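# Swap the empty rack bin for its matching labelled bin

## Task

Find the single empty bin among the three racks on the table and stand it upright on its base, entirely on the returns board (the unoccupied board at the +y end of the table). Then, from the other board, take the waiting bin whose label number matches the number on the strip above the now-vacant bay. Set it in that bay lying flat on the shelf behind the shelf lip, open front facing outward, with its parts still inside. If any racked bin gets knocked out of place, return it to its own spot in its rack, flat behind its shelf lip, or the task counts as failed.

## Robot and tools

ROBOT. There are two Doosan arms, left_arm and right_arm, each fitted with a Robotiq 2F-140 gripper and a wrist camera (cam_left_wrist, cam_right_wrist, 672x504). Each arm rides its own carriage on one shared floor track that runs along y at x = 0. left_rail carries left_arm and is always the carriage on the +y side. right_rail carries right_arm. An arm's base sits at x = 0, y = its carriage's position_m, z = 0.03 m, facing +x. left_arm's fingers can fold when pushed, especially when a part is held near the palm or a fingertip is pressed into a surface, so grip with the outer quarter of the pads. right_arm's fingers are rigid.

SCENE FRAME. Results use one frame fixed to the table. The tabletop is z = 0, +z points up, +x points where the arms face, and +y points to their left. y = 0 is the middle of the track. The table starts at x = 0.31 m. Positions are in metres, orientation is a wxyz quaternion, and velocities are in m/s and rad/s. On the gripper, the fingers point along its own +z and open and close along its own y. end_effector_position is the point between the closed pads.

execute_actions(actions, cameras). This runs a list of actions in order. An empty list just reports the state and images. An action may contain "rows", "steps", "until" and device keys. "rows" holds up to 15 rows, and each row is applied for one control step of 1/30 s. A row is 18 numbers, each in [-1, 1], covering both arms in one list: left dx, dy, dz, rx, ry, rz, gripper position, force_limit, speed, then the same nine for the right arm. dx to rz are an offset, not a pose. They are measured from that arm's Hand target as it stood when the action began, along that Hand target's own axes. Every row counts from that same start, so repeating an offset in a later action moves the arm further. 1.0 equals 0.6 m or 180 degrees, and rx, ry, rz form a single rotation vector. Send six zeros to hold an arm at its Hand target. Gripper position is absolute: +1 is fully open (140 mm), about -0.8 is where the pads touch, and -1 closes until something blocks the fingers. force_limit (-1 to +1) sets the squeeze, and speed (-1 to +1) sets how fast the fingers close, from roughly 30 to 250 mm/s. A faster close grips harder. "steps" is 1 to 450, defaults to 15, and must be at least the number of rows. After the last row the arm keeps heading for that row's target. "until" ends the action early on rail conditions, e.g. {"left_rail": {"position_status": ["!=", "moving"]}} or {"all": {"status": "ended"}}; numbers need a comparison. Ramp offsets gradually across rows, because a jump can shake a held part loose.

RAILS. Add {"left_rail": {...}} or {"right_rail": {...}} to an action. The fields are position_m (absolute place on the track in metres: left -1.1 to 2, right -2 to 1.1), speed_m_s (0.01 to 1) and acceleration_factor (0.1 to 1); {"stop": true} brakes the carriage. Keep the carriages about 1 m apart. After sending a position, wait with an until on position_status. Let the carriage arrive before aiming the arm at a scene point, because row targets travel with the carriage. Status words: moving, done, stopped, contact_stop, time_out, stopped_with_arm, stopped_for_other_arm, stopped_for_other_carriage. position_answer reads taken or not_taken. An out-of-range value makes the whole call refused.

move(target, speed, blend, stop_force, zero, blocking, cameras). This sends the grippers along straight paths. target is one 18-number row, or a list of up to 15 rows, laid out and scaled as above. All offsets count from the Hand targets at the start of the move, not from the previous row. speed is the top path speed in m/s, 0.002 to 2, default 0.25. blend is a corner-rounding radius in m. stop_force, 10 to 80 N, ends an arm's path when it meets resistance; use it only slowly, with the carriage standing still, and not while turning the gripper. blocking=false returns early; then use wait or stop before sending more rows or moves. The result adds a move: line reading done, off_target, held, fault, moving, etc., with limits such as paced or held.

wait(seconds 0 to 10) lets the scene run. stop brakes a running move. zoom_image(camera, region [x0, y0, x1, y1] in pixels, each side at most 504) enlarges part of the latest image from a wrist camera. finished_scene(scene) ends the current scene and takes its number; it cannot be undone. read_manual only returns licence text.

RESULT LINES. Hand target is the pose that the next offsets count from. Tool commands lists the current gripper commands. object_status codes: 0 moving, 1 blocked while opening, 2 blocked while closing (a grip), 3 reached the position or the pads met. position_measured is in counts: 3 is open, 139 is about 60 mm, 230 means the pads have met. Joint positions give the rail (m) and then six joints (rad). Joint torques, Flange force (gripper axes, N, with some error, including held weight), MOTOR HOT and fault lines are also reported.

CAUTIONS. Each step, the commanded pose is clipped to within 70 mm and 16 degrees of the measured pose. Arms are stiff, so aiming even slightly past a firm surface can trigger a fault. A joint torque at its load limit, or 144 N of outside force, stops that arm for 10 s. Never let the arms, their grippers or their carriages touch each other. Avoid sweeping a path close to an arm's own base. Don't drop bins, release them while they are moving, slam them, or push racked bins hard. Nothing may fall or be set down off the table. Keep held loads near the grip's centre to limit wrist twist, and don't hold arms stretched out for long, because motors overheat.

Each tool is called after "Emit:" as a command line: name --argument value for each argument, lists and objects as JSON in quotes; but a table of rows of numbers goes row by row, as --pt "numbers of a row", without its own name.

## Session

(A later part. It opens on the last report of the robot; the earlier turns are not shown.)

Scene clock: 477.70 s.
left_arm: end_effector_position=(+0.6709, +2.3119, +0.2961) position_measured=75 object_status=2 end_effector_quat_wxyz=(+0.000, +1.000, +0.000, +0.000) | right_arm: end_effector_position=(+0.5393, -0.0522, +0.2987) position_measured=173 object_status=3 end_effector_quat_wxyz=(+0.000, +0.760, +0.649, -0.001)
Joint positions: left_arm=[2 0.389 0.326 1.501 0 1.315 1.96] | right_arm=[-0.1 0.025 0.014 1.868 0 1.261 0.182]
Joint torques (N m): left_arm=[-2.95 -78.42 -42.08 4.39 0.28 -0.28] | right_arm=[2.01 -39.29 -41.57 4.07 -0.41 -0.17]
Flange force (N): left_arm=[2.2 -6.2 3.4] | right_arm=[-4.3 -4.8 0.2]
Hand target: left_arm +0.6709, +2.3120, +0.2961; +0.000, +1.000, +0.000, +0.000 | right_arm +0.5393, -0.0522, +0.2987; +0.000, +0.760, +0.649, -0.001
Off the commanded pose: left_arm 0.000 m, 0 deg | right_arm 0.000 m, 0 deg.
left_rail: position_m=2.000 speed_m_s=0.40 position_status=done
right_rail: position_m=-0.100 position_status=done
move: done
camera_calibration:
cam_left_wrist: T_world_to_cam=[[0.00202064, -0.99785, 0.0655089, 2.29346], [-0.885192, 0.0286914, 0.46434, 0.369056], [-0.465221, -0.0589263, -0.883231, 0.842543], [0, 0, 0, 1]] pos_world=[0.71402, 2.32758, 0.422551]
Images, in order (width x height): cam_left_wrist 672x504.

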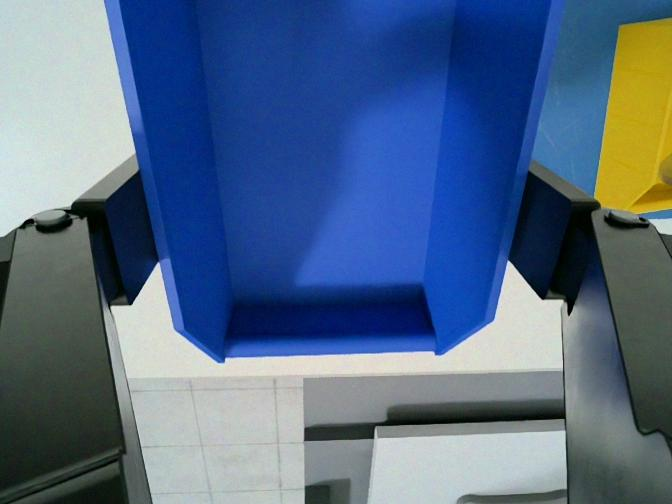

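Emit:
move --target '[0,0,0.345,0,0,0,-1,-0.5,-1,0,0,0,0,0,0,-0.35,-1,0]' --cameras '[]' --speed 0.15

Emit:
move --target '[0,0,0.07,0,0,0,-1,-0.5,-1,0,0,0,0,0,0,-0.35,-1,0]' --cameras '["cam_left_wrist"]' --speed 0.02 --stop_force 10

Scene clock: 487.57 s.
left_arm: end_effector_position=(+0.6709, +2.3120, +0.0892) position_measured=75 object_status=2 end_effector_quat_wxyz=(+0.000, +1.000, +0.000, +0.000) | right_arm: end_effector_position=(+0.5393, -0.0522, +0.2987) position_measured=173 object_status=3 end_effector_quat_wxyz=(+0.000, +0.760, +0.649, -0.001)
Joint positions: left_arm=[2 0.389 0.464 1.706 0 0.972 1.96] | right_arm=[-0.1 0.025 0.014 1.868 0 1.261 0.182]
Joint torques (N m): left_arm=[-1.83 -85.62 -36.03 3.7 0.55 -0.24] | right_arm=[1.51 -38.67 -41.79 4.16 -0.43 -0.09]
Flange force (N): left_arm=[2.0 -4.3 5.0] | right_arm=[-3.9 -6.1 0.2]
Hand target: left_arm +0.6709, +2.3120, +0.0891; +0.000, +1.000, +0.000, +0.000 | right_arm +0.5393, -0.0522, +0.2987; +0.000, +0.760, +0.649, -0.001
Off the commanded pose: left_arm 0.000 m, 0 deg | right_arm 0.000 m, 0 deg.
left_rail: position_m=2.000 speed_m_s=0.40 position_status=done
right_rail: position_m=-0.100 position_status=done
move: done
No camera images: "cameras" was empty.

Scene clock: 489.00 s.
left_arm: end_effector_position=(+0.6709, +2.3120, +0.0726) position_measured=75 object_status=2 end_effector_quat_wxyz=(+0.000, +1.000, +0.000, +0.000) | right_arm: end_effector_position=(+0.5393, -0.0522, +0.2987) position_measured=173 object_status=3 end_effector_quat_wxyz=(+0.000, +0.760, +0.649, -0.001)
Joint positions: left_arm=[2 0.389 0.48 1.717 0 0.945 1.96] | right_arm=[-0.1 0.025 0.014 1.868 0 1.261 0.182]
Joint torques (N m): left_arm=[-1.7 -79.89 -32.29 3.73 -0.51 -0.23] | right_arm=[2.14 -39.41 -41.79 3.94 -0.47 -0.13]
Flange force (N): left_arm=[0.8 -3.6 -5.0] | right_arm=[-4.6 -4.6 0.3]
Hand target: left_arm +0.6709, +2.3120, +0.0726; +0.000, +1.000, +0.000, +0.000 (not the last commanded pose) | right_arm +0.5393, -0.0522, +0.2987; +0.000, +0.760, +0.649, -0.001
Off the commanded pose: left_arm 0.025 m, 0 deg | right_arm 0.000 m, 0 deg.
left_rail: position_m=2.000 speed_m_s=0.40 position_status=done
right_rail: position_m=-0.100 position_status=done
move: contact (left_arm)
camera_calibration:
cam_left_wrist: T_world_to_cam=[[0.00215589, -0.997847, 0.0655497, 2.30809], [-0.885235, 0.0285856, 0.464266, 0.473123], [-0.46514, -0.0590278, -0.883267, 0.645331], [0, 0, 0, 1]] pos_world=[0.714019, 2.32768, 0.199051]
Images, in order (width x height): cam_left_wrist 672x504.

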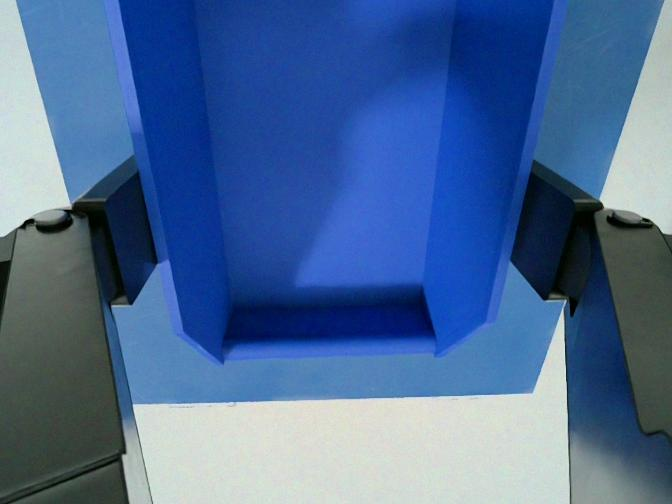

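Emit:
execute_actions --actions '[{"rows":[[0,0,-0.001,0,0,0,-1,-0.5,-1,0,0,0,0,0,0,-0.35,-1,0]],"steps":15},{"rows":[[0,0,0,0,0,0,1,-0.5,-0.7,0,0,0,0,0,0,-0.35,-1,0]],"steps":45}]' --cameras '[]'

Emit:
move --target '[0,0,-0.45,0,0,0,1,-0.5,0,0,0,0,0,0,0,-0.35,-1,0]' --cameras '["cam_left_wrist"]'

Emit:
execute_actions --actions '[{"right_rail":{"position_m":1.02},"steps":300,"until":{"all":{"status":"ended"}}}]' --cameras '["cam_right_wrist"]'

Scene clock: 499.47 s.
left_arm: end_effector_position=(+0.6709, +2.3120, +0.0732) position_measured=3 object_status=3 end_effector_quat_wxyz=(+0.000, +1.000, +0.000, +0.000) | right_arm: end_effector_position=(+0.5393, -0.0522, +0.2987) position_measured=173 object_status=3 end_effector_quat_wxyz=(+0.000, +0.760, +0.649, -0.001)
Joint positions: left_arm=[2 0.389 0.479 1.717 0 0.946 1.96] | right_arm=[-0.1 0.025 0.014 1.868 0 1.261 0.182]
Joint torques (N m): left_arm=[-1.84 -85.68 -34.63 3.71 0.34 -0.3] | right_arm=[1.46 -39.49 -41.82 4 -0.43 -0.2]
Flange force (N): left_arm=[2.0 -4.6 3.2] | right_arm=[-3.3 -5.0 0.3]
Flange force at the end of the 1st action (N): left_arm=[2.5 -5.0 5.2] | right_arm=[-4.4 -5.2 0.3]
Hand target: left_arm +0.6709, +2.3120, +0.0732; +0.000, +1.000, +0.000, +0.000 | right_arm +0.5393, -0.0522, +0.2987; +0.000, +0.760, +0.649, -0.001
Off the commanded pose: left_arm 0.000 m, 0 deg | right_arm 0.000 m, 0 deg.
left_rail: position_m=2.000 speed_m_s=0.40 position_status=done
right_rail: position_m=-0.100 position_status=done
No camera images: "cameras" was empty.

Scene clock: 501.03 s.
left_arm: end_effector_position=(+0.6709, +2.3120, +0.3431) position_measured=3 object_status=3 end_effector_quat_wxyz=(+0.000, +1.000, +0.000, +0.000) | right_arm: end_effector_position=(+0.5393, -0.0522, +0.2987) position_measured=173 object_status=3 end_effector_quat_wxyz=(+0.000, +0.760, +0.649, -0.001)
Joint positions: left_arm=[2 0.389 0.309 1.437 0 1.396 1.96] | right_arm=[-0.1 0.025 0.014 1.868 0 1.261 0.182]
Joint torques (N m): left_arm=[-2.09 -76.73 -41.78 4.4 0.31 -0.26] | right_arm=[1.54 -39.17 -41.76 4.08 -0.46 -0.18]
Flange force (N): left_arm=[4.1 -5.7 1.6] | right_arm=[-3.5 -5.2 0.2]
Hand target: left_arm +0.6709, +2.3120, +0.3432; +0.000, +1.000, +0.000, +0.000 | right_arm +0.5393, -0.0522, +0.2987; +0.000, +0.760, +0.649, -0.001
Off the commanded pose: left_arm 0.000 m, 0 deg | right_arm 0.000 m, 0 deg.
left_rail: position_m=2.000 speed_m_s=0.40 position_status=done
right_rail: position_m=-0.100 position_status=done
move: done
camera_calibration:
cam_left_wrist: T_world_to_cam=[[0.00206785, -0.997844, 0.0655967, 2.29039], [-0.885194, 0.0286904, 0.464337, 0.347234], [-0.465218, -0.0590259, -0.883226, 0.884288], [0, 0, 0, 1]] pos_world=[0.714019, 2.32768, 0.469551]
Images, in order (width x height): cam_left_wrist 672x504.

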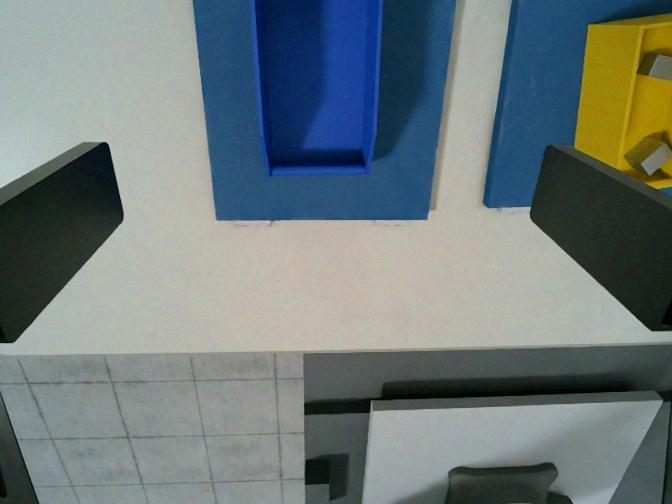

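Scene clock: 503.63 s.
left_arm: end_effector_position=(+0.6709, +2.3120, +0.3432) position_measured=3 object_status=3 end_effector_quat_wxyz=(+0.000, +1.000, +0.000, +0.000) | right_arm: end_effector_position=(+0.5393, +1.0678, +0.2987) position_measured=173 object_status=3 end_effector_quat_wxyz=(+0.000, +0.760, +0.649, -0.001)
Joint positions: left_arm=[2 0.389 0.309 1.437 0 1.396 1.96] | right_arm=[1.02 0.025 0.014 1.868 0 1.261 0.182]
Joint torques (N m): left_arm=[-2.09 -76.26 -42.15 4.42 0.3 -0.36] | right_arm=[2.06 -39.17 -41.83 4.11 -0.36 -0.1]
Flange force (N): left_arm=[2.7 -5.2 1.9] | right_arm=[-4.7 -5.1 0.7]
Hand target: left_arm +0.6709, +2.3120, +0.3432; +0.000, +1.000, +0.000, +0.000 | right_arm +0.5393, +1.0678, +0.2987; +0.000, +0.760, +0.649, -0.001
Tool commands: left_gripper/position=+1.0 left_gripper/force_limit=-0.5 left_gripper/speed=+0.0 right_gripper/position=-0.35 right_gripper/force_limit=-1.0 right_gripper/speed=+0.0
Off the commanded pose: left_arm 0.000 m, 0 deg | right_arm 0.000 m, 0 deg.
left_rail: position_m=2.000 speed_m_s=0.40 position_status=done
right_rail: position_m=1.020 position_status=done
camera_calibration:
cam_right_wrist: T_world_to_cam=[[0.99315, -0.116771, 0.00411373, -0.403308], [-0.114414, -0.964749, 0.236998, 1.03741], [-0.0237059, -0.235846, -0.971501, 0.697672], [0, 0, 0, 1]] pos_world=[0.535779, 1.11829, 0.433584]
Images, in order (width x height): cam_right_wrist 672x504.

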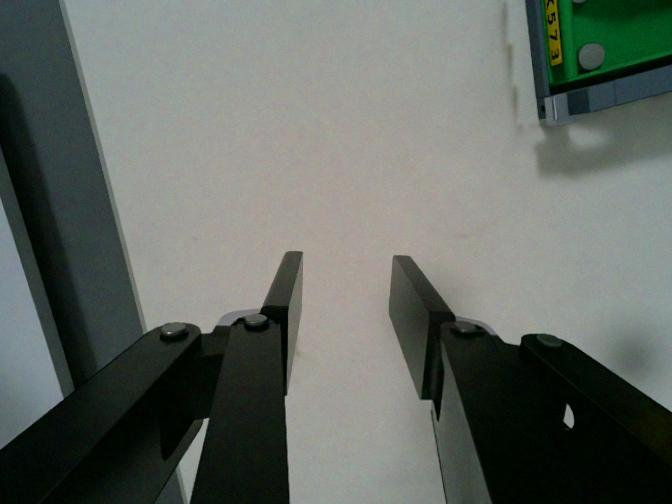

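Emit:
move --target '[0,0,0,0,0,0,1,-0.5,0,0.8,-0.05,0,0,0,0,-0.35,-1,0]' --cameras '[]'

Emit:
move --target '[0,0,0,0,0,0,1,-0.5,0,0.349,-0.047,0.14,0,0,0,-0.35,-1,0]' --cameras '["cam_right_wrist"]'

Scene clock: 520.67 s.
left_arm: end_effector_position=(+0.6709, +2.3120, +0.3432) position_measured=3 object_status=3 end_effector_quat_wxyz=(+0.000, +1.000, +0.000, +0.000) | right_arm: end_effector_position=(+0.5848, +1.5467, +0.2987) position_measured=173 object_status=3 end_effector_quat_wxyz=(+0.000, +0.760, +0.649, -0.001)
Joint positions: left_arm=[2 0.389 0.309 1.437 0 1.396 1.96] | right_arm=[1.02 0.689 0.399 1.392 0.001 1.351 0.846]
Joint torques (N m): left_arm=[-2.08 -76.6 -42.15 4.38 0.34 -0.25] | right_arm=[1.45 -79.16 -43.36 4.29 -0.45 -0.11]
Flange force (N): left_arm=[2.6 -5.1 1.6] | right_arm=[-7.1 -3.3 1.3]
Hand target: left_arm +0.6709, +2.3120, +0.3432; +0.000, +1.000, +0.000, +0.000 | right_arm +0.5848, +1.5467, +0.2987; +0.000, +0.760, +0.649, -0.001
Off the commanded pose: left_arm 0.000 m, 0 deg | right_arm 0.000 m, 0 deg.
left_rail: position_m=2.000 speed_m_s=0.40 position_status=done
right_rail: position_m=1.020 position_status=done
move: done
No camera images: "cameras" was empty.

Scene clock: 522.10 s.
left_arm: end_effector_position=(+0.6709, +2.3120, +0.3432) position_measured=3 object_status=3 end_effector_quat_wxyz=(+0.000, +1.000, +0.000, +0.000) | right_arm: end_effector_position=(+0.5895, +1.7578, +0.2147) position_measured=173 object_status=3 end_effector_quat_wxyz=(-0.001, +0.760, +0.649, -0.001)
Joint positions: left_arm=[2 0.389 0.309 1.437 0 1.396 1.96] | right_arm=[1.02 0.86 0.694 1.079 0.001 1.37 1.017]
Joint torques (N m): left_arm=[-2.26 -76.38 -42.03 4.41 0.32 -0.3] | right_arm=[0.77 -103.98 -43.34 4.17 -0.5 -0.15]
Flange force (N): left_arm=[2.9 -5.4 1.6] | right_arm=[-10.3 -5.1 0.7]
Hand target: left_arm +0.6709, +2.3120, +0.3432; +0.000, +1.000, +0.000, +0.000 | right_arm +0.5895, +1.7579, +0.2147; +0.000, +0.760, +0.649, -0.001
Off the commanded pose: left_arm 0.000 m, 0 deg | right_arm 0.000 m, 0 deg.
left_rail: position_m=2.000 speed_m_s=0.40 position_status=done
right_rail: position_m=1.020 position_status=done
move: done
camera_calibration:
cam_right_wrist: T_world_to_cam=[[0.993148, -0.116799, 0.00400646, -0.372257], [-0.114417, -0.964769, 0.236916, 1.72882], [-0.0238062, -0.235751, -0.971522, 0.779886], [0, 0, 0, 1]] pos_world=[0.586079, 1.80829, 0.349584]
Images, in order (width x height): cam_right_wrist 672x504.

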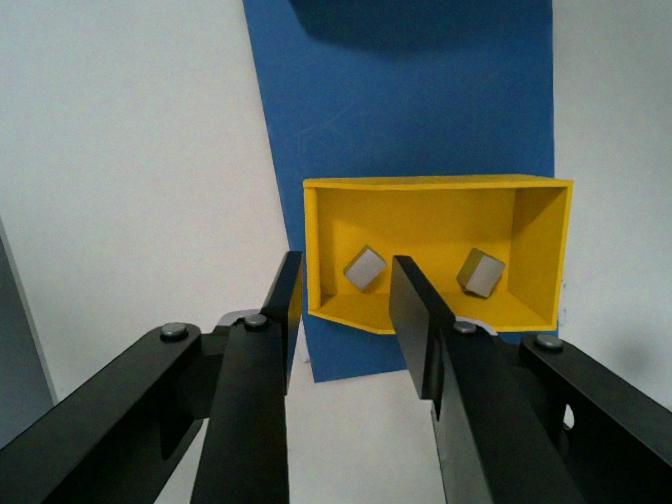

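Emit:
move --target '[0,0,0,0,0,0,1,-0.5,0,-0.037,-0.032,0.18,0,0,-0.022,-0.35,-1,0]' --cameras '["cam_right_wrist"]' --speed 0.15

Scene clock: 538.97 s.
left_arm: end_effector_position=(+0.6709, +2.3120, +0.3432) position_measured=3 object_status=3 end_effector_quat_wxyz=(+0.000, +1.000, +0.000, +0.000) | right_arm: end_effector_position=(+0.5670, +1.7389, +0.1067) position_measured=173 object_status=3 end_effector_quat_wxyz=(+0.000, +0.738, +0.675, -0.001)
Joint positions: left_arm=[2 0.389 0.309 1.437 0 1.396 1.96] | right_arm=[1.02 0.865 0.701 1.268 0.001 1.173 0.952]
Joint torques (N m): left_arm=[-1.88 -77.08 -42.15 4.42 0.3 -0.31] | right_arm=[1.81 -102.25 -40.58 3.9 -0.48 -0.18]
Flange force (N): left_arm=[3.5 -5.2 1.8] | right_arm=[-8.3 -3.3 -1.8]
Hand target: left_arm +0.6709, +2.3120, +0.3432; +0.000, +1.000, +0.000, +0.000 | right_arm +0.5669, +1.7389, +0.1067; -0.001, +0.738, +0.675, -0.001
Off the commanded pose: left_arm 0.000 m, 0 deg | right_arm 0.000 m, 0 deg.
left_rail: position_m=2.000 speed_m_s=0.40 position_status=done
right_rail: position_m=1.020 position_status=done
move: done
camera_calibration:
cam_right_wrist: T_world_to_cam=[[0.998846, -0.0478411, 0.0042615, -0.474862], [-0.0474875, -0.970353, 0.236982, 1.70531], [-0.00720233, -0.236911, -0.971505, 0.662569], [0, 0, 0, 1]] pos_world=[0.560067, 1.78901, 0.241584]
Images, in order (width x height): cam_right_wrist 672x504.

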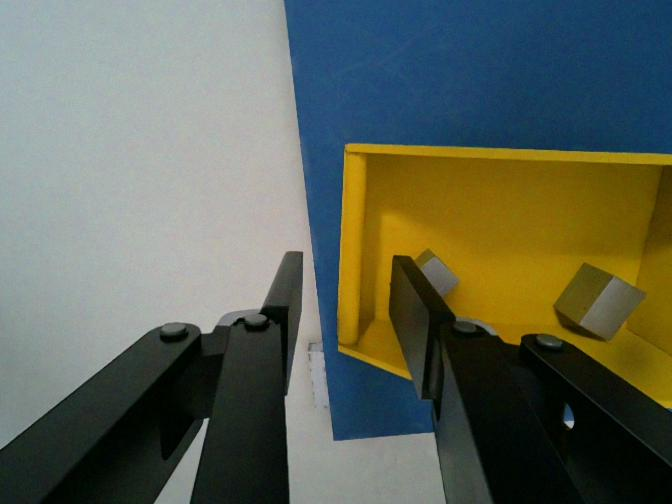

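Emit:
execute_actions --actions '[{"rows":[[0,0,0,0,0,0,1,-0.5,0,0,0.0045,0,0,0,0,-0.52,-1,0]],"steps":30}]' --cameras '["cam_right_wrist"]'

Emit:
zoom_image --camera "cam_right_wrist" --region '[250, 130, 490, 370]'

Scene clock: 552.77 s.
left_arm: end_effector_position=(+0.6709, +2.3120, +0.3432) position_measured=3 object_status=3 end_effector_quat_wxyz=(+0.000, +1.000, +0.000, +0.000) | right_arm: end_effector_position=(+0.5696, +1.7387, +0.1067) position_measured=195 object_status=3 end_effector_quat_wxyz=(-0.001, +0.738, +0.675, -0.001)
Joint positions: left_arm=[2 0.389 0.309 1.437 0 1.396 1.96] | right_arm=[1.02 0.863 0.704 1.264 0.001 1.175 0.95]
Joint torques (N m): left_arm=[-1.98 -76.45 -42.21 4.3 0.33 -0.25] | right_arm=[1.41 -102.38 -40.66 3.88 -0.44 -0.17]
Flange force (N): left_arm=[3.4 -5.1 2.5] | right_arm=[-8.3 -4.0 -1.5]
Hand target: left_arm +0.6709, +2.3120, +0.3432; +0.000, +1.000, +0.000, +0.000 | right_arm +0.5696, +1.7387, +0.1067; -0.001, +0.738, +0.675, -0.001
Off the commanded pose: left_arm 0.000 m, 0 deg | right_arm 0.000 m, 0 deg.
left_rail: position_m=2.000 speed_m_s=0.40 position_status=done
right_rail: position_m=1.020 position_status=done
camera_calibration:
cam_right_wrist: T_world_to_cam=[[0.998844, -0.0478916, 0.00406353, -0.477329], [-0.0474902, -0.970373, 0.236897, 1.7053], [-0.00740224, -0.236816, -0.971526, 0.662489], [0, 0, 0, 1]] pos_world=[0.562666, 1.78881, 0.241583]
Images, in order (width x height): cam_right_wrist 672x504.

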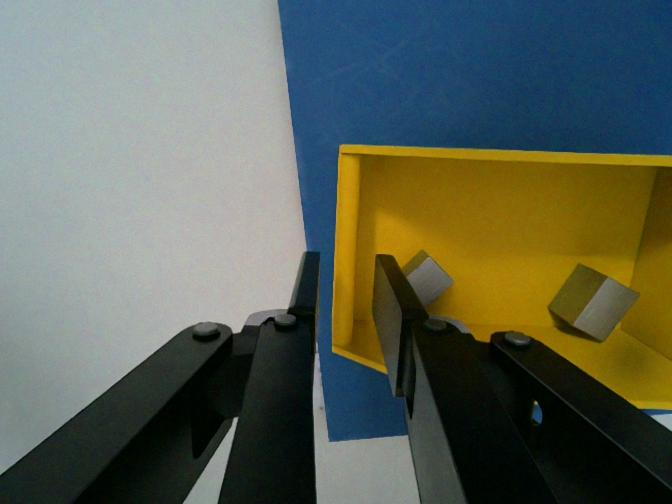

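Scaled by 2.100 from the camera's 672x504 image, which has a finer 960x720 frame.

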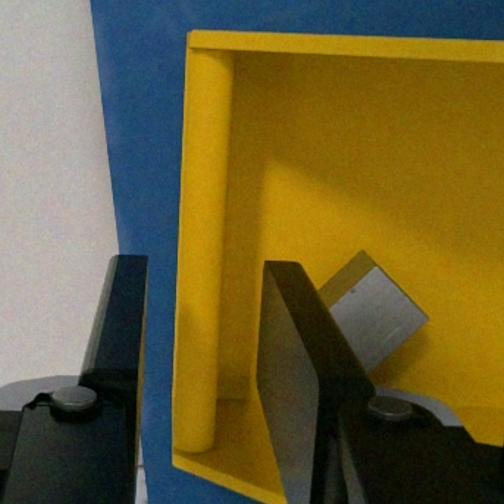

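Emit:
execute_actions --actions '[{"rows":[[0,0,0,0,0,0,1,-0.5,0,0,0.001,0,0,0,0,-0.56,-1,0]],"steps":20}]' --cameras '[]'

Emit:
move --target '[0,0,0,0,0,0,1,-0.5,0,0,0,0.052,0,0,0,-0.56,-1,0]' --cameras '["cam_right_wrist"]' --speed 0.02 --stop_force 12

Scene clock: 566.73 s.
left_arm: end_effector_position=(+0.6709, +2.3120, +0.3432) position_measured=3 object_status=3 end_effector_quat_wxyz=(+0.000, +1.000, +0.000, +0.000) | right_arm: end_effector_position=(+0.5702, +1.7386, +0.1067) position_measured=200 object_status=3 end_effector_quat_wxyz=(-0.001, +0.738, +0.675, -0.001)
Joint positions: left_arm=[2 0.389 0.309 1.437 0 1.396 1.96] | right_arm=[1.02 0.862 0.704 1.263 0.001 1.175 0.95]
Joint torques (N m): left_arm=[-2.2 -76.04 -42.2 4.33 0.32 -0.18] | right_arm=[2.22 -103.1 -40.82 3.88 -0.44 -0.21]
Flange force (N): left_arm=[2.1 -4.9 2.1] | right_arm=[-8.6 -2.6 -1.3]
Hand target: left_arm +0.6709, +2.3120, +0.3432; +0.000, +1.000, +0.000, +0.000 | right_arm +0.5702, +1.7386, +0.1067; -0.001, +0.738, +0.675, -0.001
Off the commanded pose: left_arm 0.000 m, 0 deg | right_arm 0.000 m, 0 deg.
left_rail: position_m=2.000 speed_m_s=0.40 position_status=done
right_rail: position_m=1.020 position_status=done
No camera images: "cameras" was empty.

Scene clock: 569.07 s.
left_arm: end_effector_position=(+0.6709, +2.3120, +0.3432) position_measured=3 object_status=3 end_effector_quat_wxyz=(+0.000, +1.000, +0.000, +0.000) | right_arm: end_effector_position=(+0.5702, +1.7386, +0.0755) position_measured=200 object_status=3 end_effector_quat_wxyz=(-0.001, +0.738, +0.675, -0.001)
Joint positions: left_arm=[2 0.389 0.309 1.437 0 1.396 1.96] | right_arm=[1.02 0.862 0.726 1.286 0.001 1.131 0.949]
Joint torques (N m): left_arm=[-2.19 -76.77 -42.15 4.42 0.3 -0.29] | right_arm=[2.25 -103.54 -39.93 3.77 -0.46 -0.08]
Flange force (N): left_arm=[3.2 -5.4 1.5] | right_arm=[-8.5 -2.6 -1.9]
Hand target: left_arm +0.6709, +2.3120, +0.3432; +0.000, +1.000, +0.000, +0.000 | right_arm +0.5702, +1.7386, +0.0755; -0.001, +0.738, +0.675, -0.001
Off the commanded pose: left_arm 0.000 m, 0 deg | right_arm 0.000 m, 0 deg.
left_rail: position_m=2.000 speed_m_s=0.40 position_status=done
right_rail: position_m=1.020 position_status=done
move: done
camera_calibration:
cam_right_wrist: T_world_to_cam=[[0.998844, -0.0478916, 0.00406353, -0.477806], [-0.0474902, -0.970373, 0.236897, 1.71263], [-0.00740224, -0.236816, -0.971526, 0.632158], [0, 0, 0, 1]] pos_world=[0.563266, 1.78871, 0.210383]
Images, in order (width x height): cam_right_wrist 672x504.

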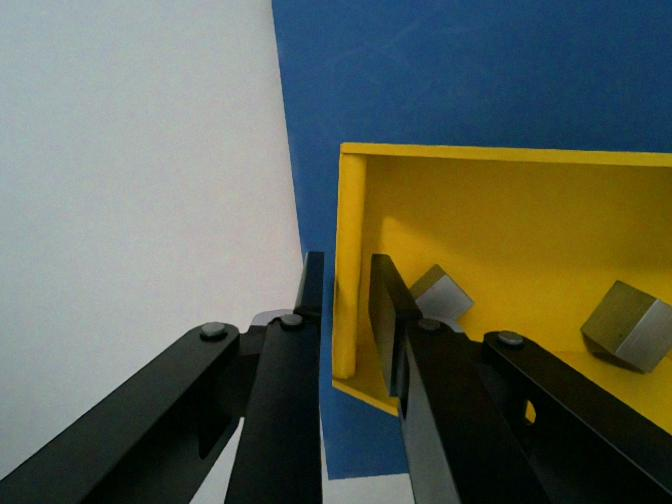

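Emit:
move --target '[0,0,0,0,0,0,1,-0.5,0,0.013,0,0,0,0,0,-0.56,-1,0]' --cameras '[]' --speed 0.02

Emit:
execute_actions --actions '[{"rows":[[0,0,0,0,0,0,1,-0.5,0,0,0,0,0,0,0,-1,-1,-1]],"steps":60},{"rows":[[0,0,0,0,0,0,1,-0.5,0,0,0,0,0,0,0,-0.96,0.8,-1]],"steps":45}]' --cameras '["cam_right_wrist"]'

Scene clock: 581.00 s.
left_arm: end_effector_position=(+0.6709, +2.3120, +0.3432) position_measured=3 object_status=3 end_effector_quat_wxyz=(+0.000, +1.000, +0.000, +0.000) | right_arm: end_effector_position=(+0.5709, +1.7464, +0.0755) position_measured=200 object_status=3 end_effector_quat_wxyz=(-0.001, +0.738, +0.675, -0.001)
Joint positions: left_arm=[2 0.389 0.309 1.437 0 1.396 1.96] | right_arm=[1.02 0.867 0.735 1.268 0.001 1.139 0.954]
Joint torques (N m): left_arm=[-2.2 -76.34 -42.38 4.45 0.34 -0.26] | right_arm=[1.71 -105.1 -39.48 3.79 -0.53 -0.23]
Flange force (N): left_arm=[2.8 -5.1 2.5] | right_arm=[-6.4 -1.6 -2.2]
Hand target: left_arm +0.6709, +2.3120, +0.3432; +0.000, +1.000, +0.000, +0.000 | right_arm +0.5709, +1.7464, +0.0755; -0.001, +0.738, +0.675, -0.001
Off the commanded pose: left_arm 0.000 m, 0 deg | right_arm 0.000 m, 0 deg.
left_rail: position_m=2.000 speed_m_s=0.40 position_status=done
right_rail: position_m=1.020 position_status=done
move: done
No camera images: "cameras" was empty.

Scene clock: 584.70 s.
left_arm: end_effector_position=(+0.6709, +2.3120, +0.3432) position_measured=3 object_status=3 end_effector_quat_wxyz=(+0.000, +1.000, +0.000, +0.000) | right_arm: end_effector_position=(+0.5709, +1.7464, +0.0755) position_measured=219 object_status=2 end_effector_quat_wxyz=(-0.001, +0.738, +0.675, -0.001)
Joint positions: left_arm=[2 0.389 0.309 1.437 0 1.396 1.96] | right_arm=[1.02 0.867 0.736 1.268 0.001 1.139 0.954]
Joint torques (N m): left_arm=[-2.47 -76.27 -42.45 4.47 0.37 -0.28] | right_arm=[-0.56 -92.35 -35.5 3.18 -2.07 -0.18]
Flange force (N): left_arm=[1.6 -5.2 2.2] | right_arm=[-10.3 -7.6 -15.5]
Flange force at the end of the 1st action (N): left_arm=[3.5 -4.7 2.4] | right_arm=[-10.6 -4.7 -4.9]
Hand target: left_arm +0.6709, +2.3120, +0.3432; +0.000, +1.000, +0.000, +0.000 | right_arm +0.5709, +1.7464, +0.0755; -0.001, +0.738, +0.675, -0.001
Off the commanded pose: left_arm 0.000 m, 0 deg | right_arm 0.000 m, 0 deg.
left_rail: position_m=2.000 speed_m_s=0.40 position_status=done
right_rail: position_m=1.020 position_status=done
camera_calibration:
cam_right_wrist: T_world_to_cam=[[0.998845, -0.0478671, 0.00416036, -0.478197], [-0.0474894, -0.970375, 0.236892, 1.72023], [-0.00730224, -0.236816, -0.971527, 0.633954], [0, 0, 0, 1]] pos_world=[0.563966, 1.79651, 0.210383]
Images, in order (width x height): cam_right_wrist 672x504.

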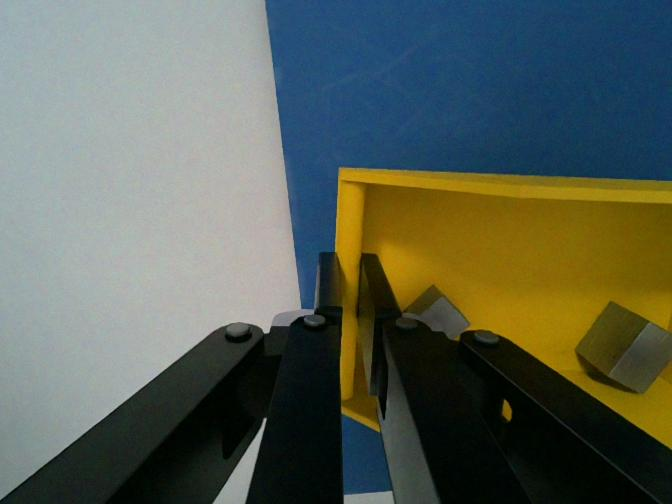

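Emit:
move --pt "0 0 0 0 0 0 1 -0.5 0 0 0 -0.06 0 0 0 -0.96 0.8 -1" --cameras '["cam_right_wrist"]' --speed 0.03

Scene clock: 592.03 s.
left_arm: end_effector_position=(+0.6709, +2.3120, +0.3432) position_measured=3 object_status=3 end_effector_quat_wxyz=(+0.000, +1.000, +0.000, +0.000) | right_arm: end_effector_position=(+0.5709, +1.7464, +0.1114) position_measured=219 object_status=2 end_effector_quat_wxyz=(-0.001, +0.738, +0.675, -0.001)
Joint positions: left_arm=[2 0.389 0.309 1.437 0 1.396 1.96] | right_arm=[1.02 0.867 0.711 1.241 0.001 1.19 0.954]
Joint torques (N m): left_arm=[-2.72 -76.84 -42.31 4.46 0.36 -0.25] | right_arm=[2.08 -106.34 -42.5 3.68 -0.44 -0.13]
Flange force (N): left_arm=[2.4 -5.9 2.1] | right_arm=[-8.5 -3.2 1.8]
Hand target: left_arm +0.6709, +2.3120, +0.3432; +0.000, +1.000, +0.000, +0.000 | right_arm +0.5709, +1.7464, +0.1115; -0.001, +0.738, +0.675, -0.001
Off the commanded pose: left_arm 0.000 m, 0 deg | right_arm 0.000 m, 0 deg.
left_rail: position_m=2.000 speed_m_s=0.40 position_status=done
right_rail: position_m=1.020 position_status=done
move: done
camera_calibration:
cam_right_wrist: T_world_to_cam=[[0.998844, -0.0478916, 0.00406353, -0.478278], [-0.0474902, -0.970373, 0.236897, 1.71172], [-0.00740224, -0.236816, -0.971526, 0.668888], [0, 0, 0, 1]] pos_world=[0.563966, 1.79651, 0.246283]
Images, in order (width x height): cam_right_wrist 672x504.

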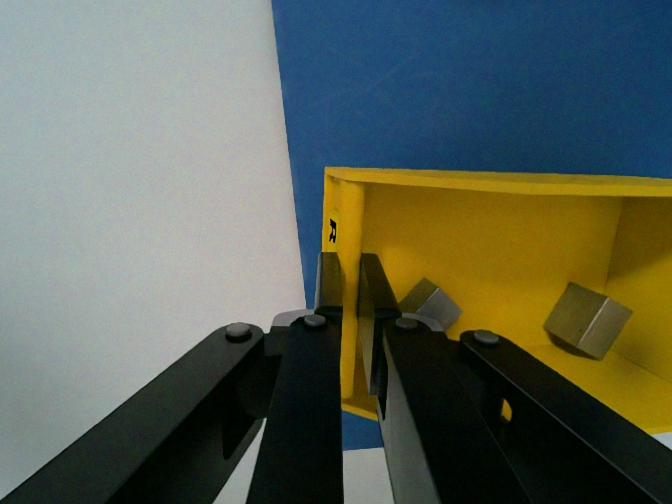

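Emit:
move --target '[0,0,0,0,0,0,1,-0.5,0,0,0,0.061,0,0,0,-0.96,0.8,-1]' --cameras '["cam_right_wrist"]' --speed 0.03

Emit:
execute_actions --actions '[{"rows":[[0,0,0,0,0,0,1,-0.5,0,0,0,0,0,0,0,-0.56,-1,-0.8]],"steps":35},{"rows":[[0,0,0,0,0,0,1,-0.5,0,0,0,0.004,0,0,0,-0.56,-1,-0.8],[0,0,0,0,0,0,1,-0.5,0,0,0,0.008,0,0,0,-0.56,-1,-0.8],[0,0,0,0,0,0,1,-0.5,0,0,0,0.011,0,0,0,-0.56,-1,-0.8]],"steps":20},{"rows":[[0,0,0,0,0,0,1,-0.5,0,0,0,0,0,0,0,-1,-1,-1]],"steps":60},{"rows":[[0,0,0,0,0,0,1,-0.5,0,0,0,0,0,0,0,-0.96,1,-1]],"steps":45}]' --cameras '["cam_right_wrist"]'

Scene clock: 614.57 s.
left_arm: end_effector_position=(+0.6709, +2.3120, +0.3432) position_measured=3 object_status=3 end_effector_quat_wxyz=(+0.000, +1.000, +0.000, +0.000) | right_arm: end_effector_position=(+0.5709, +1.7465, +0.0752) position_measured=219 object_status=2 end_effector_quat_wxyz=(-0.001, +0.738, +0.675, +0.000)
Joint positions: left_arm=[2 0.389 0.309 1.437 0 1.396 1.96] | right_arm=[1.02 0.867 0.736 1.268 0.001 1.139 0.954]
Joint torques (N m): left_arm=[-1.75 -76.91 -42.18 4.3 0.35 -0.33] | right_arm=[-1.5 -75.82 -27.5 3.04 -2.94 -0.29]
Flange force (N): left_arm=[3.7 -5.1 1.9] | right_arm=[-11.1 -9.6 -33.9]
Hand target: left_arm +0.6709, +2.3120, +0.3432; +0.000, +1.000, +0.000, +0.000 | right_arm +0.5709, +1.7464, +0.0749; -0.001, +0.738, +0.675, -0.001
Off the commanded pose: left_arm 0.000 m, 0 deg | right_arm 0.000 m, 0 deg.
left_rail: position_m=2.000 speed_m_s=0.40 position_status=done
right_rail: position_m=1.020 position_status=done
move: done
camera_calibration:
cam_right_wrist: T_world_to_cam=[[0.998841, -0.047941, 0.00427269, -0.478084], [-0.0475892, -0.970417, 0.236698, 1.72048], [-0.00720126, -0.236627, -0.971574, 0.633274], [0, 0, 0, 1]] pos_world=[0.563966, 1.79651, 0.210082]
Images, in order (width x height): cam_right_wrist 672x504.

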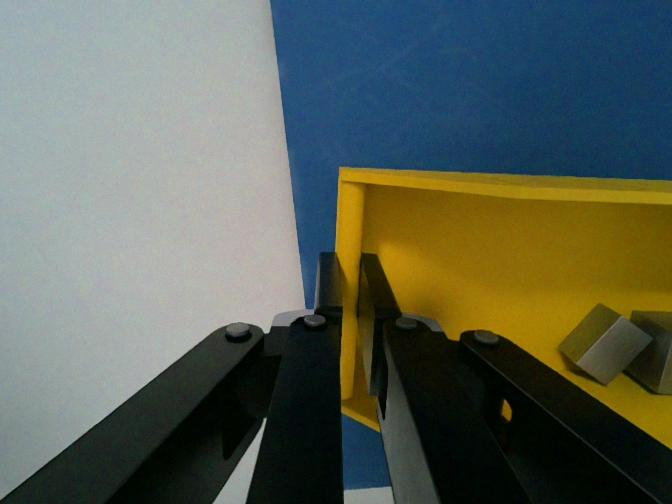

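Scene clock: 620.10 s.
left_arm: end_effector_position=(+0.6709, +2.3120, +0.3432) position_measured=3 object_status=3 end_effector_quat_wxyz=(+0.000, +1.000, +0.000, +0.000) | right_arm: end_effector_position=(+0.5709, +1.7464, +0.0683) position_measured=219 object_status=2 end_effector_quat_wxyz=(-0.001, +0.738, +0.675, -0.001)
Joint positions: left_arm=[2 0.389 0.309 1.437 0 1.396 1.96] | right_arm=[1.02 0.867 0.741 1.272 0.001 1.129 0.954]
Joint torques (N m): left_arm=[-1.93 -76.85 -42.24 4.4 0.31 -0.29] | right_arm=[-1.46 -90.04 -33.4 2.8 -1.96 -0.22]
Flange force (N): left_arm=[3.7 -5.2 2.1] | right_arm=[-8.4 -7.1 -18.6]
Flange force at the end of the 1st action (N): left_arm=[3.0 -4.9 1.9] | right_arm=[-8.3 -3.7 -1.6]
Flange force at the end of the 2nd action (N): left_arm=[2.2 -4.7 0.8] | right_arm=[-7.4 -3.2 -1.3]
Flange force at the end of the 3rd action (N): left_arm=[3.1 -5.4 2.1] | right_arm=[-7.2 -4.6 -6.7]
Hand target: left_arm +0.6709, +2.3120, +0.3432; +0.000, +1.000, +0.000, +0.000 | right_arm +0.5709, +1.7464, +0.0683; -0.001, +0.738, +0.675, -0.001
Off the commanded pose: left_arm 0.000 m, 0 deg | right_arm 0.000 m, 0 deg.
left_rail: position_m=2.000 speed_m_s=0.40 position_status=done
right_rail: position_m=1.020 position_status=done
camera_calibration:
cam_right_wrist: T_world_to_cam=[[0.998844, -0.0478916, 0.00406353, -0.478003], [-0.0474902, -0.970373, 0.236897, 1.72193], [-0.00740224, -0.236816, -0.971526, 0.627014], [0, 0, 0, 1]] pos_world=[0.563866, 1.79651, 0.203183]
Images, in order (width x height): cam_right_wrist 672x504.

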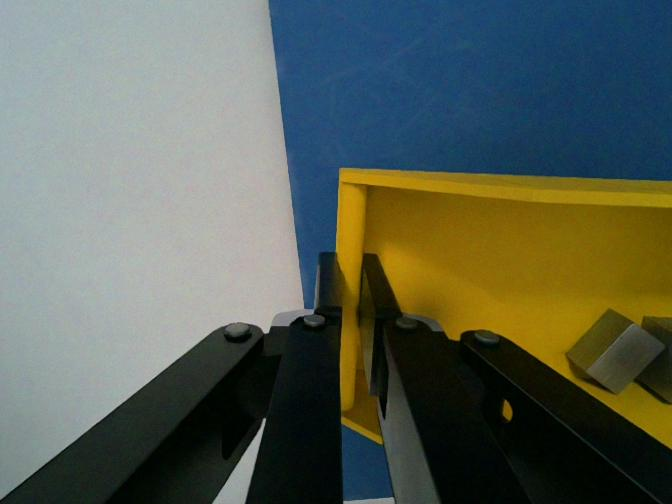

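Emit:
move --target '[0,0,0,0,0,0,1,-0.5,0,0,0,-0.04,0,0,0,-0.96,1,-1]' --cameras '["cam_right_wrist"]' --speed 0.02

Scene clock: 625.37 s.
left_arm: end_effector_position=(+0.6709, +2.3120, +0.3432) position_measured=3 object_status=3 end_effector_quat_wxyz=(+0.000, +1.000, +0.000, +0.000) | right_arm: end_effector_position=(+0.5709, +1.7464, +0.0922) position_measured=219 object_status=2 end_effector_quat_wxyz=(-0.001, +0.738, +0.675, -0.001)
Joint positions: left_arm=[2 0.389 0.309 1.437 0 1.396 1.96] | right_arm=[1.02 0.867 0.724 1.256 0.001 1.163 0.954]
Joint torques (N m): left_arm=[-2.58 -77.02 -42.06 4.44 0.36 -0.25] | right_arm=[1.73 -105.99 -41.96 3.72 -0.65 -0.16]
Flange force (N): left_arm=[3.3 -6.1 1.5] | right_arm=[-9.3 -3.5 1.2]
Hand target: left_arm +0.6709, +2.3120, +0.3432; +0.000, +1.000, +0.000, +0.000 | right_arm +0.5709, +1.7464, +0.0923; -0.001, +0.738, +0.675, -0.001
Off the commanded pose: left_arm 0.000 m, 0 deg | right_arm 0.000 m, 0 deg.
left_rail: position_m=2.000 speed_m_s=0.40 position_status=done
right_rail: position_m=1.020 position_status=done
move: done
camera_calibration:
cam_right_wrist: T_world_to_cam=[[0.998844, -0.0478916, 0.00406353, -0.4782], [-0.0474902, -0.970373, 0.236897, 1.71627], [-0.00740224, -0.236816, -0.971526, 0.650235], [0, 0, 0, 1]] pos_world=[0.563966, 1.79651, 0.227083]
Images, in order (width x height): cam_right_wrist 672x504.

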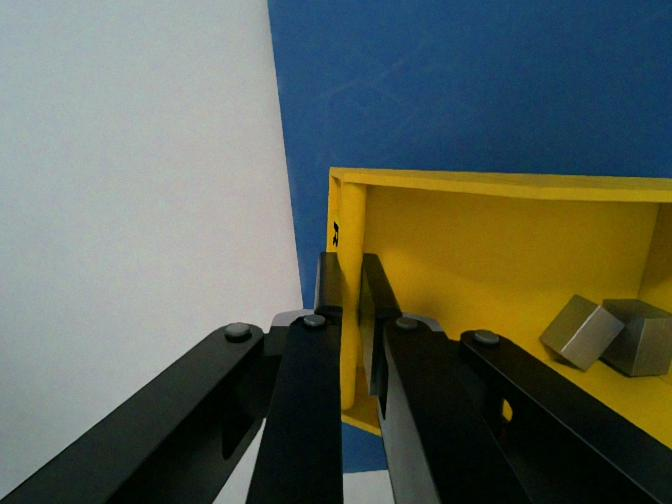

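Emit:
move --target '[0,0,0,0,0,0,1,-0.5,0,0,0,0.0395,0,0,0,-0.96,1,-1]' --cameras '[]' --speed 0.02

Emit:
execute_actions --actions '[{"rows":[[0,0,0,0,0,0,1,-0.5,0,0,0,0,0,0,0,-0.56,-1,-0.8]],"steps":35}]' --cameras '[]'

Emit:
move --target '[0,0,0,0,0,0,1,-0.5,0,0,0,-0.25,0,0,0,-0.56,-1,0]' --cameras '["cam_right_wrist"]' --speed 0.15

Scene clock: 676.37 s.
left_arm: end_effector_position=(+0.6709, +2.3120, +0.3432) position_measured=3 object_status=3 end_effector_quat_wxyz=(+0.000, +1.000, +0.000, +0.000) | right_arm: end_effector_position=(+0.5709, +1.7464, +0.0686) position_measured=219 object_status=2 end_effector_quat_wxyz=(-0.001, +0.738, +0.675, -0.001)
Joint positions: left_arm=[2 0.389 0.309 1.437 0 1.396 1.96] | right_arm=[1.02 0.867 0.74 1.272 0.001 1.13 0.954]
Joint torques (N m): left_arm=[-2.02 -76.79 -42.3 4.39 0.37 -0.25] | right_arm=[-0.15 -103.95 -40.16 3.49 -0.62 -0.13]
Flange force (N): left_arm=[3.5 -5.2 2.7] | right_arm=[-8.3 -5.9 -2.2]
Hand target: left_arm +0.6709, +2.3120, +0.3432; +0.000, +1.000, +0.000, +0.000 | right_arm +0.5709, +1.7464, +0.0686; -0.001, +0.738, +0.675, -0.001
Off the commanded pose: left_arm 0.000 m, 0 deg | right_arm 0.000 m, 0 deg.
left_rail: position_m=2.000 speed_m_s=0.40 position_status=done
right_rail: position_m=1.020 position_status=done
move: done
No camera images: "cameras" was empty.

Scene clock: 677.73 s.
left_arm: end_effector_position=(+0.6709, +2.3120, +0.3432) position_measured=3 object_status=3 end_effector_quat_wxyz=(+0.000, +1.000, +0.000, +0.000) | right_arm: end_effector_position=(+0.5709, +1.7464, +0.0686) position_measured=200 object_status=3 end_effector_quat_wxyz=(-0.001, +0.738, +0.675, -0.001)
Joint positions: left_arm=[2 0.389 0.309 1.437 0 1.396 1.96] | right_arm=[1.02 0.867 0.74 1.272 0.001 1.13 0.954]
Joint torques (N m): left_arm=[-1.95 -76.8 -42.27 4.36 0.31 -0.24] | right_arm=[1.78 -105 -39.99 3.83 -0.49 -0.19]
Flange force (N): left_arm=[3.1 -5.0 2.1] | right_arm=[-8.1 -3.4 -1.5]
Hand target: left_arm +0.6709, +2.3120, +0.3432; +0.000, +1.000, +0.000, +0.000 | right_arm +0.5709, +1.7464, +0.0686; -0.001, +0.738, +0.675, -0.001
Off the commanded pose: left_arm 0.000 m, 0 deg | right_arm 0.000 m, 0 deg.
left_rail: position_m=2.000 speed_m_s=0.40 position_status=done
right_rail: position_m=1.020 position_status=done
No camera images: "cameras" was empty.

Scene clock: 679.17 s.
left_arm: end_effector_position=(+0.6709, +2.3120, +0.3432) position_measured=3 object_status=3 end_effector_quat_wxyz=(+0.000, +1.000, +0.000, +0.000) | right_arm: end_effector_position=(+0.5711, +1.7464, +0.2185) position_measured=200 object_status=3 end_effector_quat_wxyz=(-0.001, +0.738, +0.675, -0.001)
Joint positions: left_arm=[2 0.389 0.309 1.437 0 1.396 1.96] | right_arm=[1.02 0.867 0.656 1.136 0.001 1.351 0.955]
Joint torques (N m): left_arm=[-1.7 -76.97 -42.03 4.4 0.29 -0.31] | right_arm=[1.77 -100.74 -42.62 4.15 -0.51 -0.14]
Flange force (N): left_arm=[3.8 -5.1 1.9] | right_arm=[-8.6 -3.4 -0.3]
Hand target: left_arm +0.6709, +2.3120, +0.3432; +0.000, +1.000, +0.000, +0.000 | right_arm +0.5711, +1.7464, +0.2186; -0.001, +0.738, +0.675, -0.001
Off the commanded pose: left_arm 0.000 m, 0 deg | right_arm 0.000 m, 0 deg.
left_rail: position_m=2.000 speed_m_s=0.40 position_status=done
right_rail: position_m=1.020 position_status=done
move: done
camera_calibration:
cam_right_wrist: T_world_to_cam=[[0.998844, -0.0478903, 0.00406319, -0.478915], [-0.0474889, -0.970373, 0.236897, 1.68636], [-0.00740225, -0.236816, -0.971526, 0.77294], [0, 0, 0, 1]] pos_world=[0.564166, 1.79651, 0.353383]
Images, in order (width x height): cam_right_wrist 672x504.

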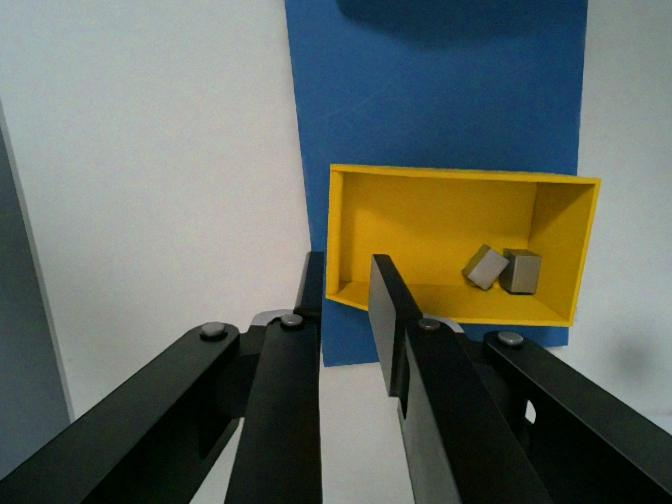

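Emit:
move --target '[0,0,0,0,0,0,1,-0.5,0,0,0.142,0.05,0,0,0.5,1,-1,0]' --cameras '["cam_right_wrist"]' --speed 0.4

Scene clock: 685.60 s.
left_arm: end_effector_position=(+0.6709, +2.3120, +0.3432) position_measured=3 object_status=3 end_effector_quat_wxyz=(+0.000, +1.000, +0.000, +0.000) | right_arm: end_effector_position=(+0.6559, +1.7389, +0.1885) position_measured=3 object_status=3 end_effector_quat_wxyz=(+0.000, +0.999, -0.044, -0.001)
Joint positions: left_arm=[2 0.389 0.309 1.437 0 1.396 1.96] | right_arm=[1.02 0.795 0.756 1.018 0.001 1.369 2.454]
Joint torques (N m): left_arm=[-2.31 -76.93 -42.07 4.39 0.28 -0.3] | right_arm=[1.32 -109.45 -43.17 3.99 -0.55 -0.36]
Flange force (N): left_arm=[3.1 -5.7 1.8] | right_arm=[-5.0 8.9 0.0]
Hand target: left_arm +0.6709, +2.3120, +0.3432; +0.000, +1.000, +0.000, +0.000 | right_arm +0.6559, +1.7389, +0.1884; +0.000, +0.999, -0.044, -0.001
Off the commanded pose: left_arm 0.000 m, 0 deg | right_arm 0.000 m, 0 deg.
left_rail: position_m=2.000 speed_m_s=0.40 position_status=done
right_rail: position_m=1.020 position_status=done
move: done
camera_calibration:
cam_right_wrist: T_world_to_cam=[[-0.0479048, -0.998836, 0.00568886, 1.77609], [-0.970004, 0.0478794, 0.238328, 0.524372], [-0.238323, 0.00589884, -0.971168, 0.471973], [0, 0, 0, 1]] pos_world=[0.706208, 1.74613, 0.323288]
Images, in order (width x height): cam_right_wrist 672x504.

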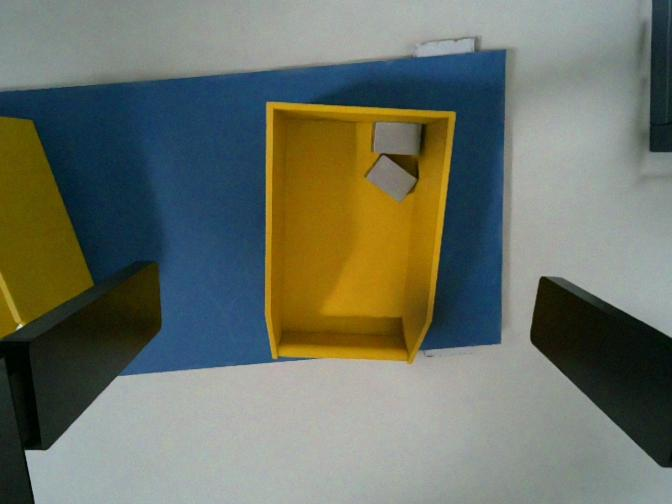

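Emit:
move --target '[0,0,0,0,0,0,1,-0.5,0,0,0.004,0.193,0,0,0,1,-1,0]' --cameras '["cam_right_wrist"]' --speed 0.1 --stop_force 20

Scene clock: 694.80 s.
left_arm: end_effector_position=(+0.6709, +2.3120, +0.3432) position_measured=3 object_status=3 end_effector_quat_wxyz=(+0.000, +1.000, +0.000, +0.000) | right_arm: end_effector_position=(+0.6555, +1.7365, +0.0727) position_measured=3 object_status=3 end_effector_quat_wxyz=(+0.000, +0.999, -0.044, -0.001)
Joint positions: left_arm=[2 0.389 0.309 1.437 0 1.396 1.96] | right_arm=[1.02 0.794 0.813 1.131 0.001 1.199 2.452]
Joint torques (N m): left_arm=[-1.86 -76.68 -42.01 4.39 0.35 -0.3] | right_arm=[1.42 -110.9 -41.23 3.9 -0.42 -0.17]
Flange force (N): left_arm=[3.5 -5.1 1.7] | right_arm=[-5.7 9.2 -1.2]
Hand target: left_arm +0.6709, +2.3120, +0.3432; +0.000, +1.000, +0.000, +0.000 | right_arm +0.6555, +1.7365, +0.0726; +0.000, +0.999, -0.044, -0.001
Off the commanded pose: left_arm 0.000 m, 0 deg | right_arm 0.000 m, 0 deg.
left_rail: position_m=2.000 speed_m_s=0.40 position_status=done
right_rail: position_m=1.020 position_status=done
move: done
camera_calibration:
cam_right_wrist: T_world_to_cam=[[-0.0479048, -0.998836, 0.00568886, 1.77433], [-0.970004, 0.0478794, 0.238328, 0.551697], [-0.238323, 0.00589884, -0.971168, 0.35943], [0, 0, 0, 1]] pos_world=[0.705808, 1.74373, 0.207488]
Images, in order (width x height): cam_right_wrist 672x504.

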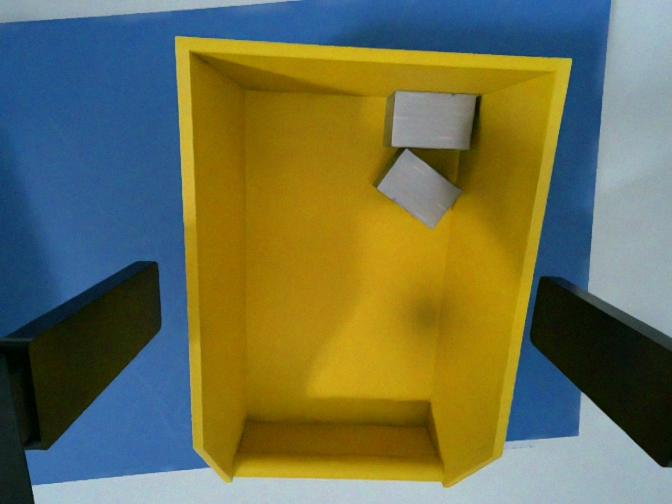

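Emit:
execute_actions --actions '[{"rows":[[0,0,0,0,0,0,1,-0.5,0,0,0.004,0,0,0,0,1,-1,0],[0,0,0,0,0,0,1,-0.5,0,0,0.0075,0,0,0,0,1,-1,0]],"steps":20},{"rows":[[0,0,0,0,0,0,1,-0.5,0,0,0,0,0,0,0,-1,0,-1]],"steps":100}]' --cameras '[]'

Emit:
move --target '[0,0,0,0,0,0,1,-0.5,0,0,0,-0.06,0,0,0,-1,0,-1]' --cameras '["cam_right_wrist"]' --speed 0.03

Scene clock: 706.00 s.
left_arm: end_effector_position=(+0.6709, +2.3120, +0.3432) position_measured=3 object_status=3 end_effector_quat_wxyz=(+0.000, +1.000, +0.000, +0.000) | right_arm: end_effector_position=(+0.6551, +1.7321, +0.0727) position_measured=77 object_status=2 end_effector_quat_wxyz=(+0.000, +0.999, -0.044, -0.001)
Joint positions: left_arm=[2 0.389 0.309 1.437 0 1.396 1.96] | right_arm=[1.02 0.791 0.807 1.142 0.001 1.194 2.449]
Joint torques (N m): left_arm=[-2.29 -77.01 -42.15 4.43 0.36 -0.31] | right_arm=[3.03 -96.34 -36.96 4.33 -2.92 -0.15]
Flange force (N): left_arm=[2.6 -5.5 1.6] | right_arm=[-8.4 15.7 -17.0]
Flange force at the end of the 1st action (N): left_arm=[1.7 -4.7 1.2] | right_arm=[-4.4 9.2 -1.9]
Hand target: left_arm +0.6709, +2.3120, +0.3432; +0.000, +1.000, +0.000, +0.000 | right_arm +0.6551, +1.7321, +0.0727; +0.000, +0.999, -0.044, -0.001
Off the commanded pose: left_arm 0.000 m, 0 deg | right_arm 0.000 m, 0 deg.
left_rail: position_m=2.000 speed_m_s=0.40 position_status=done
right_rail: position_m=1.020 position_status=done
No camera images: "cameras" was empty.

Scene clock: 707.50 s.
left_arm: end_effector_position=(+0.6709, +2.3120, +0.3432) position_measured=3 object_status=3 end_effector_quat_wxyz=(+0.000, +1.000, +0.000, +0.000) | right_arm: end_effector_position=(+0.6552, +1.7321, +0.1086) position_measured=77 object_status=2 end_effector_quat_wxyz=(+0.000, +0.999, -0.044, -0.001)
Joint positions: left_arm=[2 0.389 0.309 1.437 0 1.396 1.96] | right_arm=[1.02 0.791 0.785 1.114 0.001 1.244 2.449]
Joint torques (N m): left_arm=[-1.96 -76.54 -42.2 4.47 0.35 -0.3] | right_arm=[1.71 -112.06 -43.19 3.82 -0.44 -0.22]
Flange force (N): left_arm=[2.8 -5.0 1.8] | right_arm=[-5.4 9.4 1.8]
Hand target: left_arm +0.6709, +2.3120, +0.3432; +0.000, +1.000, +0.000, +0.000 | right_arm +0.6552, +1.7321, +0.1087; +0.000, +0.999, -0.044, -0.001
Off the commanded pose: left_arm 0.000 m, 0 deg | right_arm 0.000 m, 0 deg.
left_rail: position_m=2.000 speed_m_s=0.40 position_status=done
right_rail: position_m=1.020 position_status=done
move: done
camera_calibration:
cam_right_wrist: T_world_to_cam=[[-0.0479048, -0.998836, 0.00568886, 1.76962], [-0.970004, 0.0478794, 0.238328, 0.543066], [-0.238323, 0.00589884, -0.971168, 0.39425], [0, 0, 0, 1]] pos_world=[0.705508, 1.73923, 0.243388]
Images, in order (width x height): cam_right_wrist 672x504.

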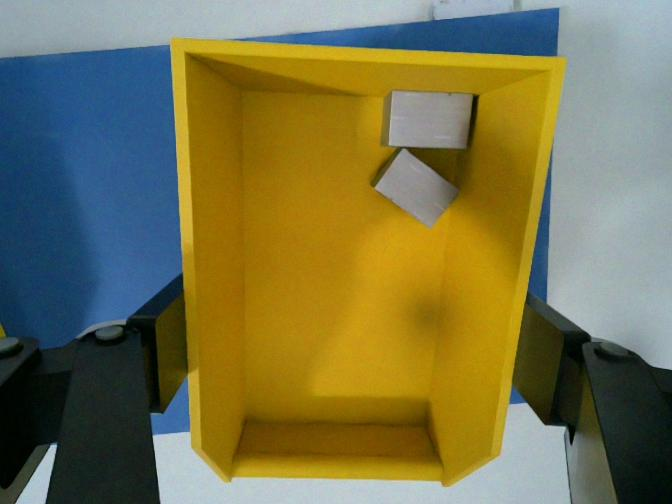

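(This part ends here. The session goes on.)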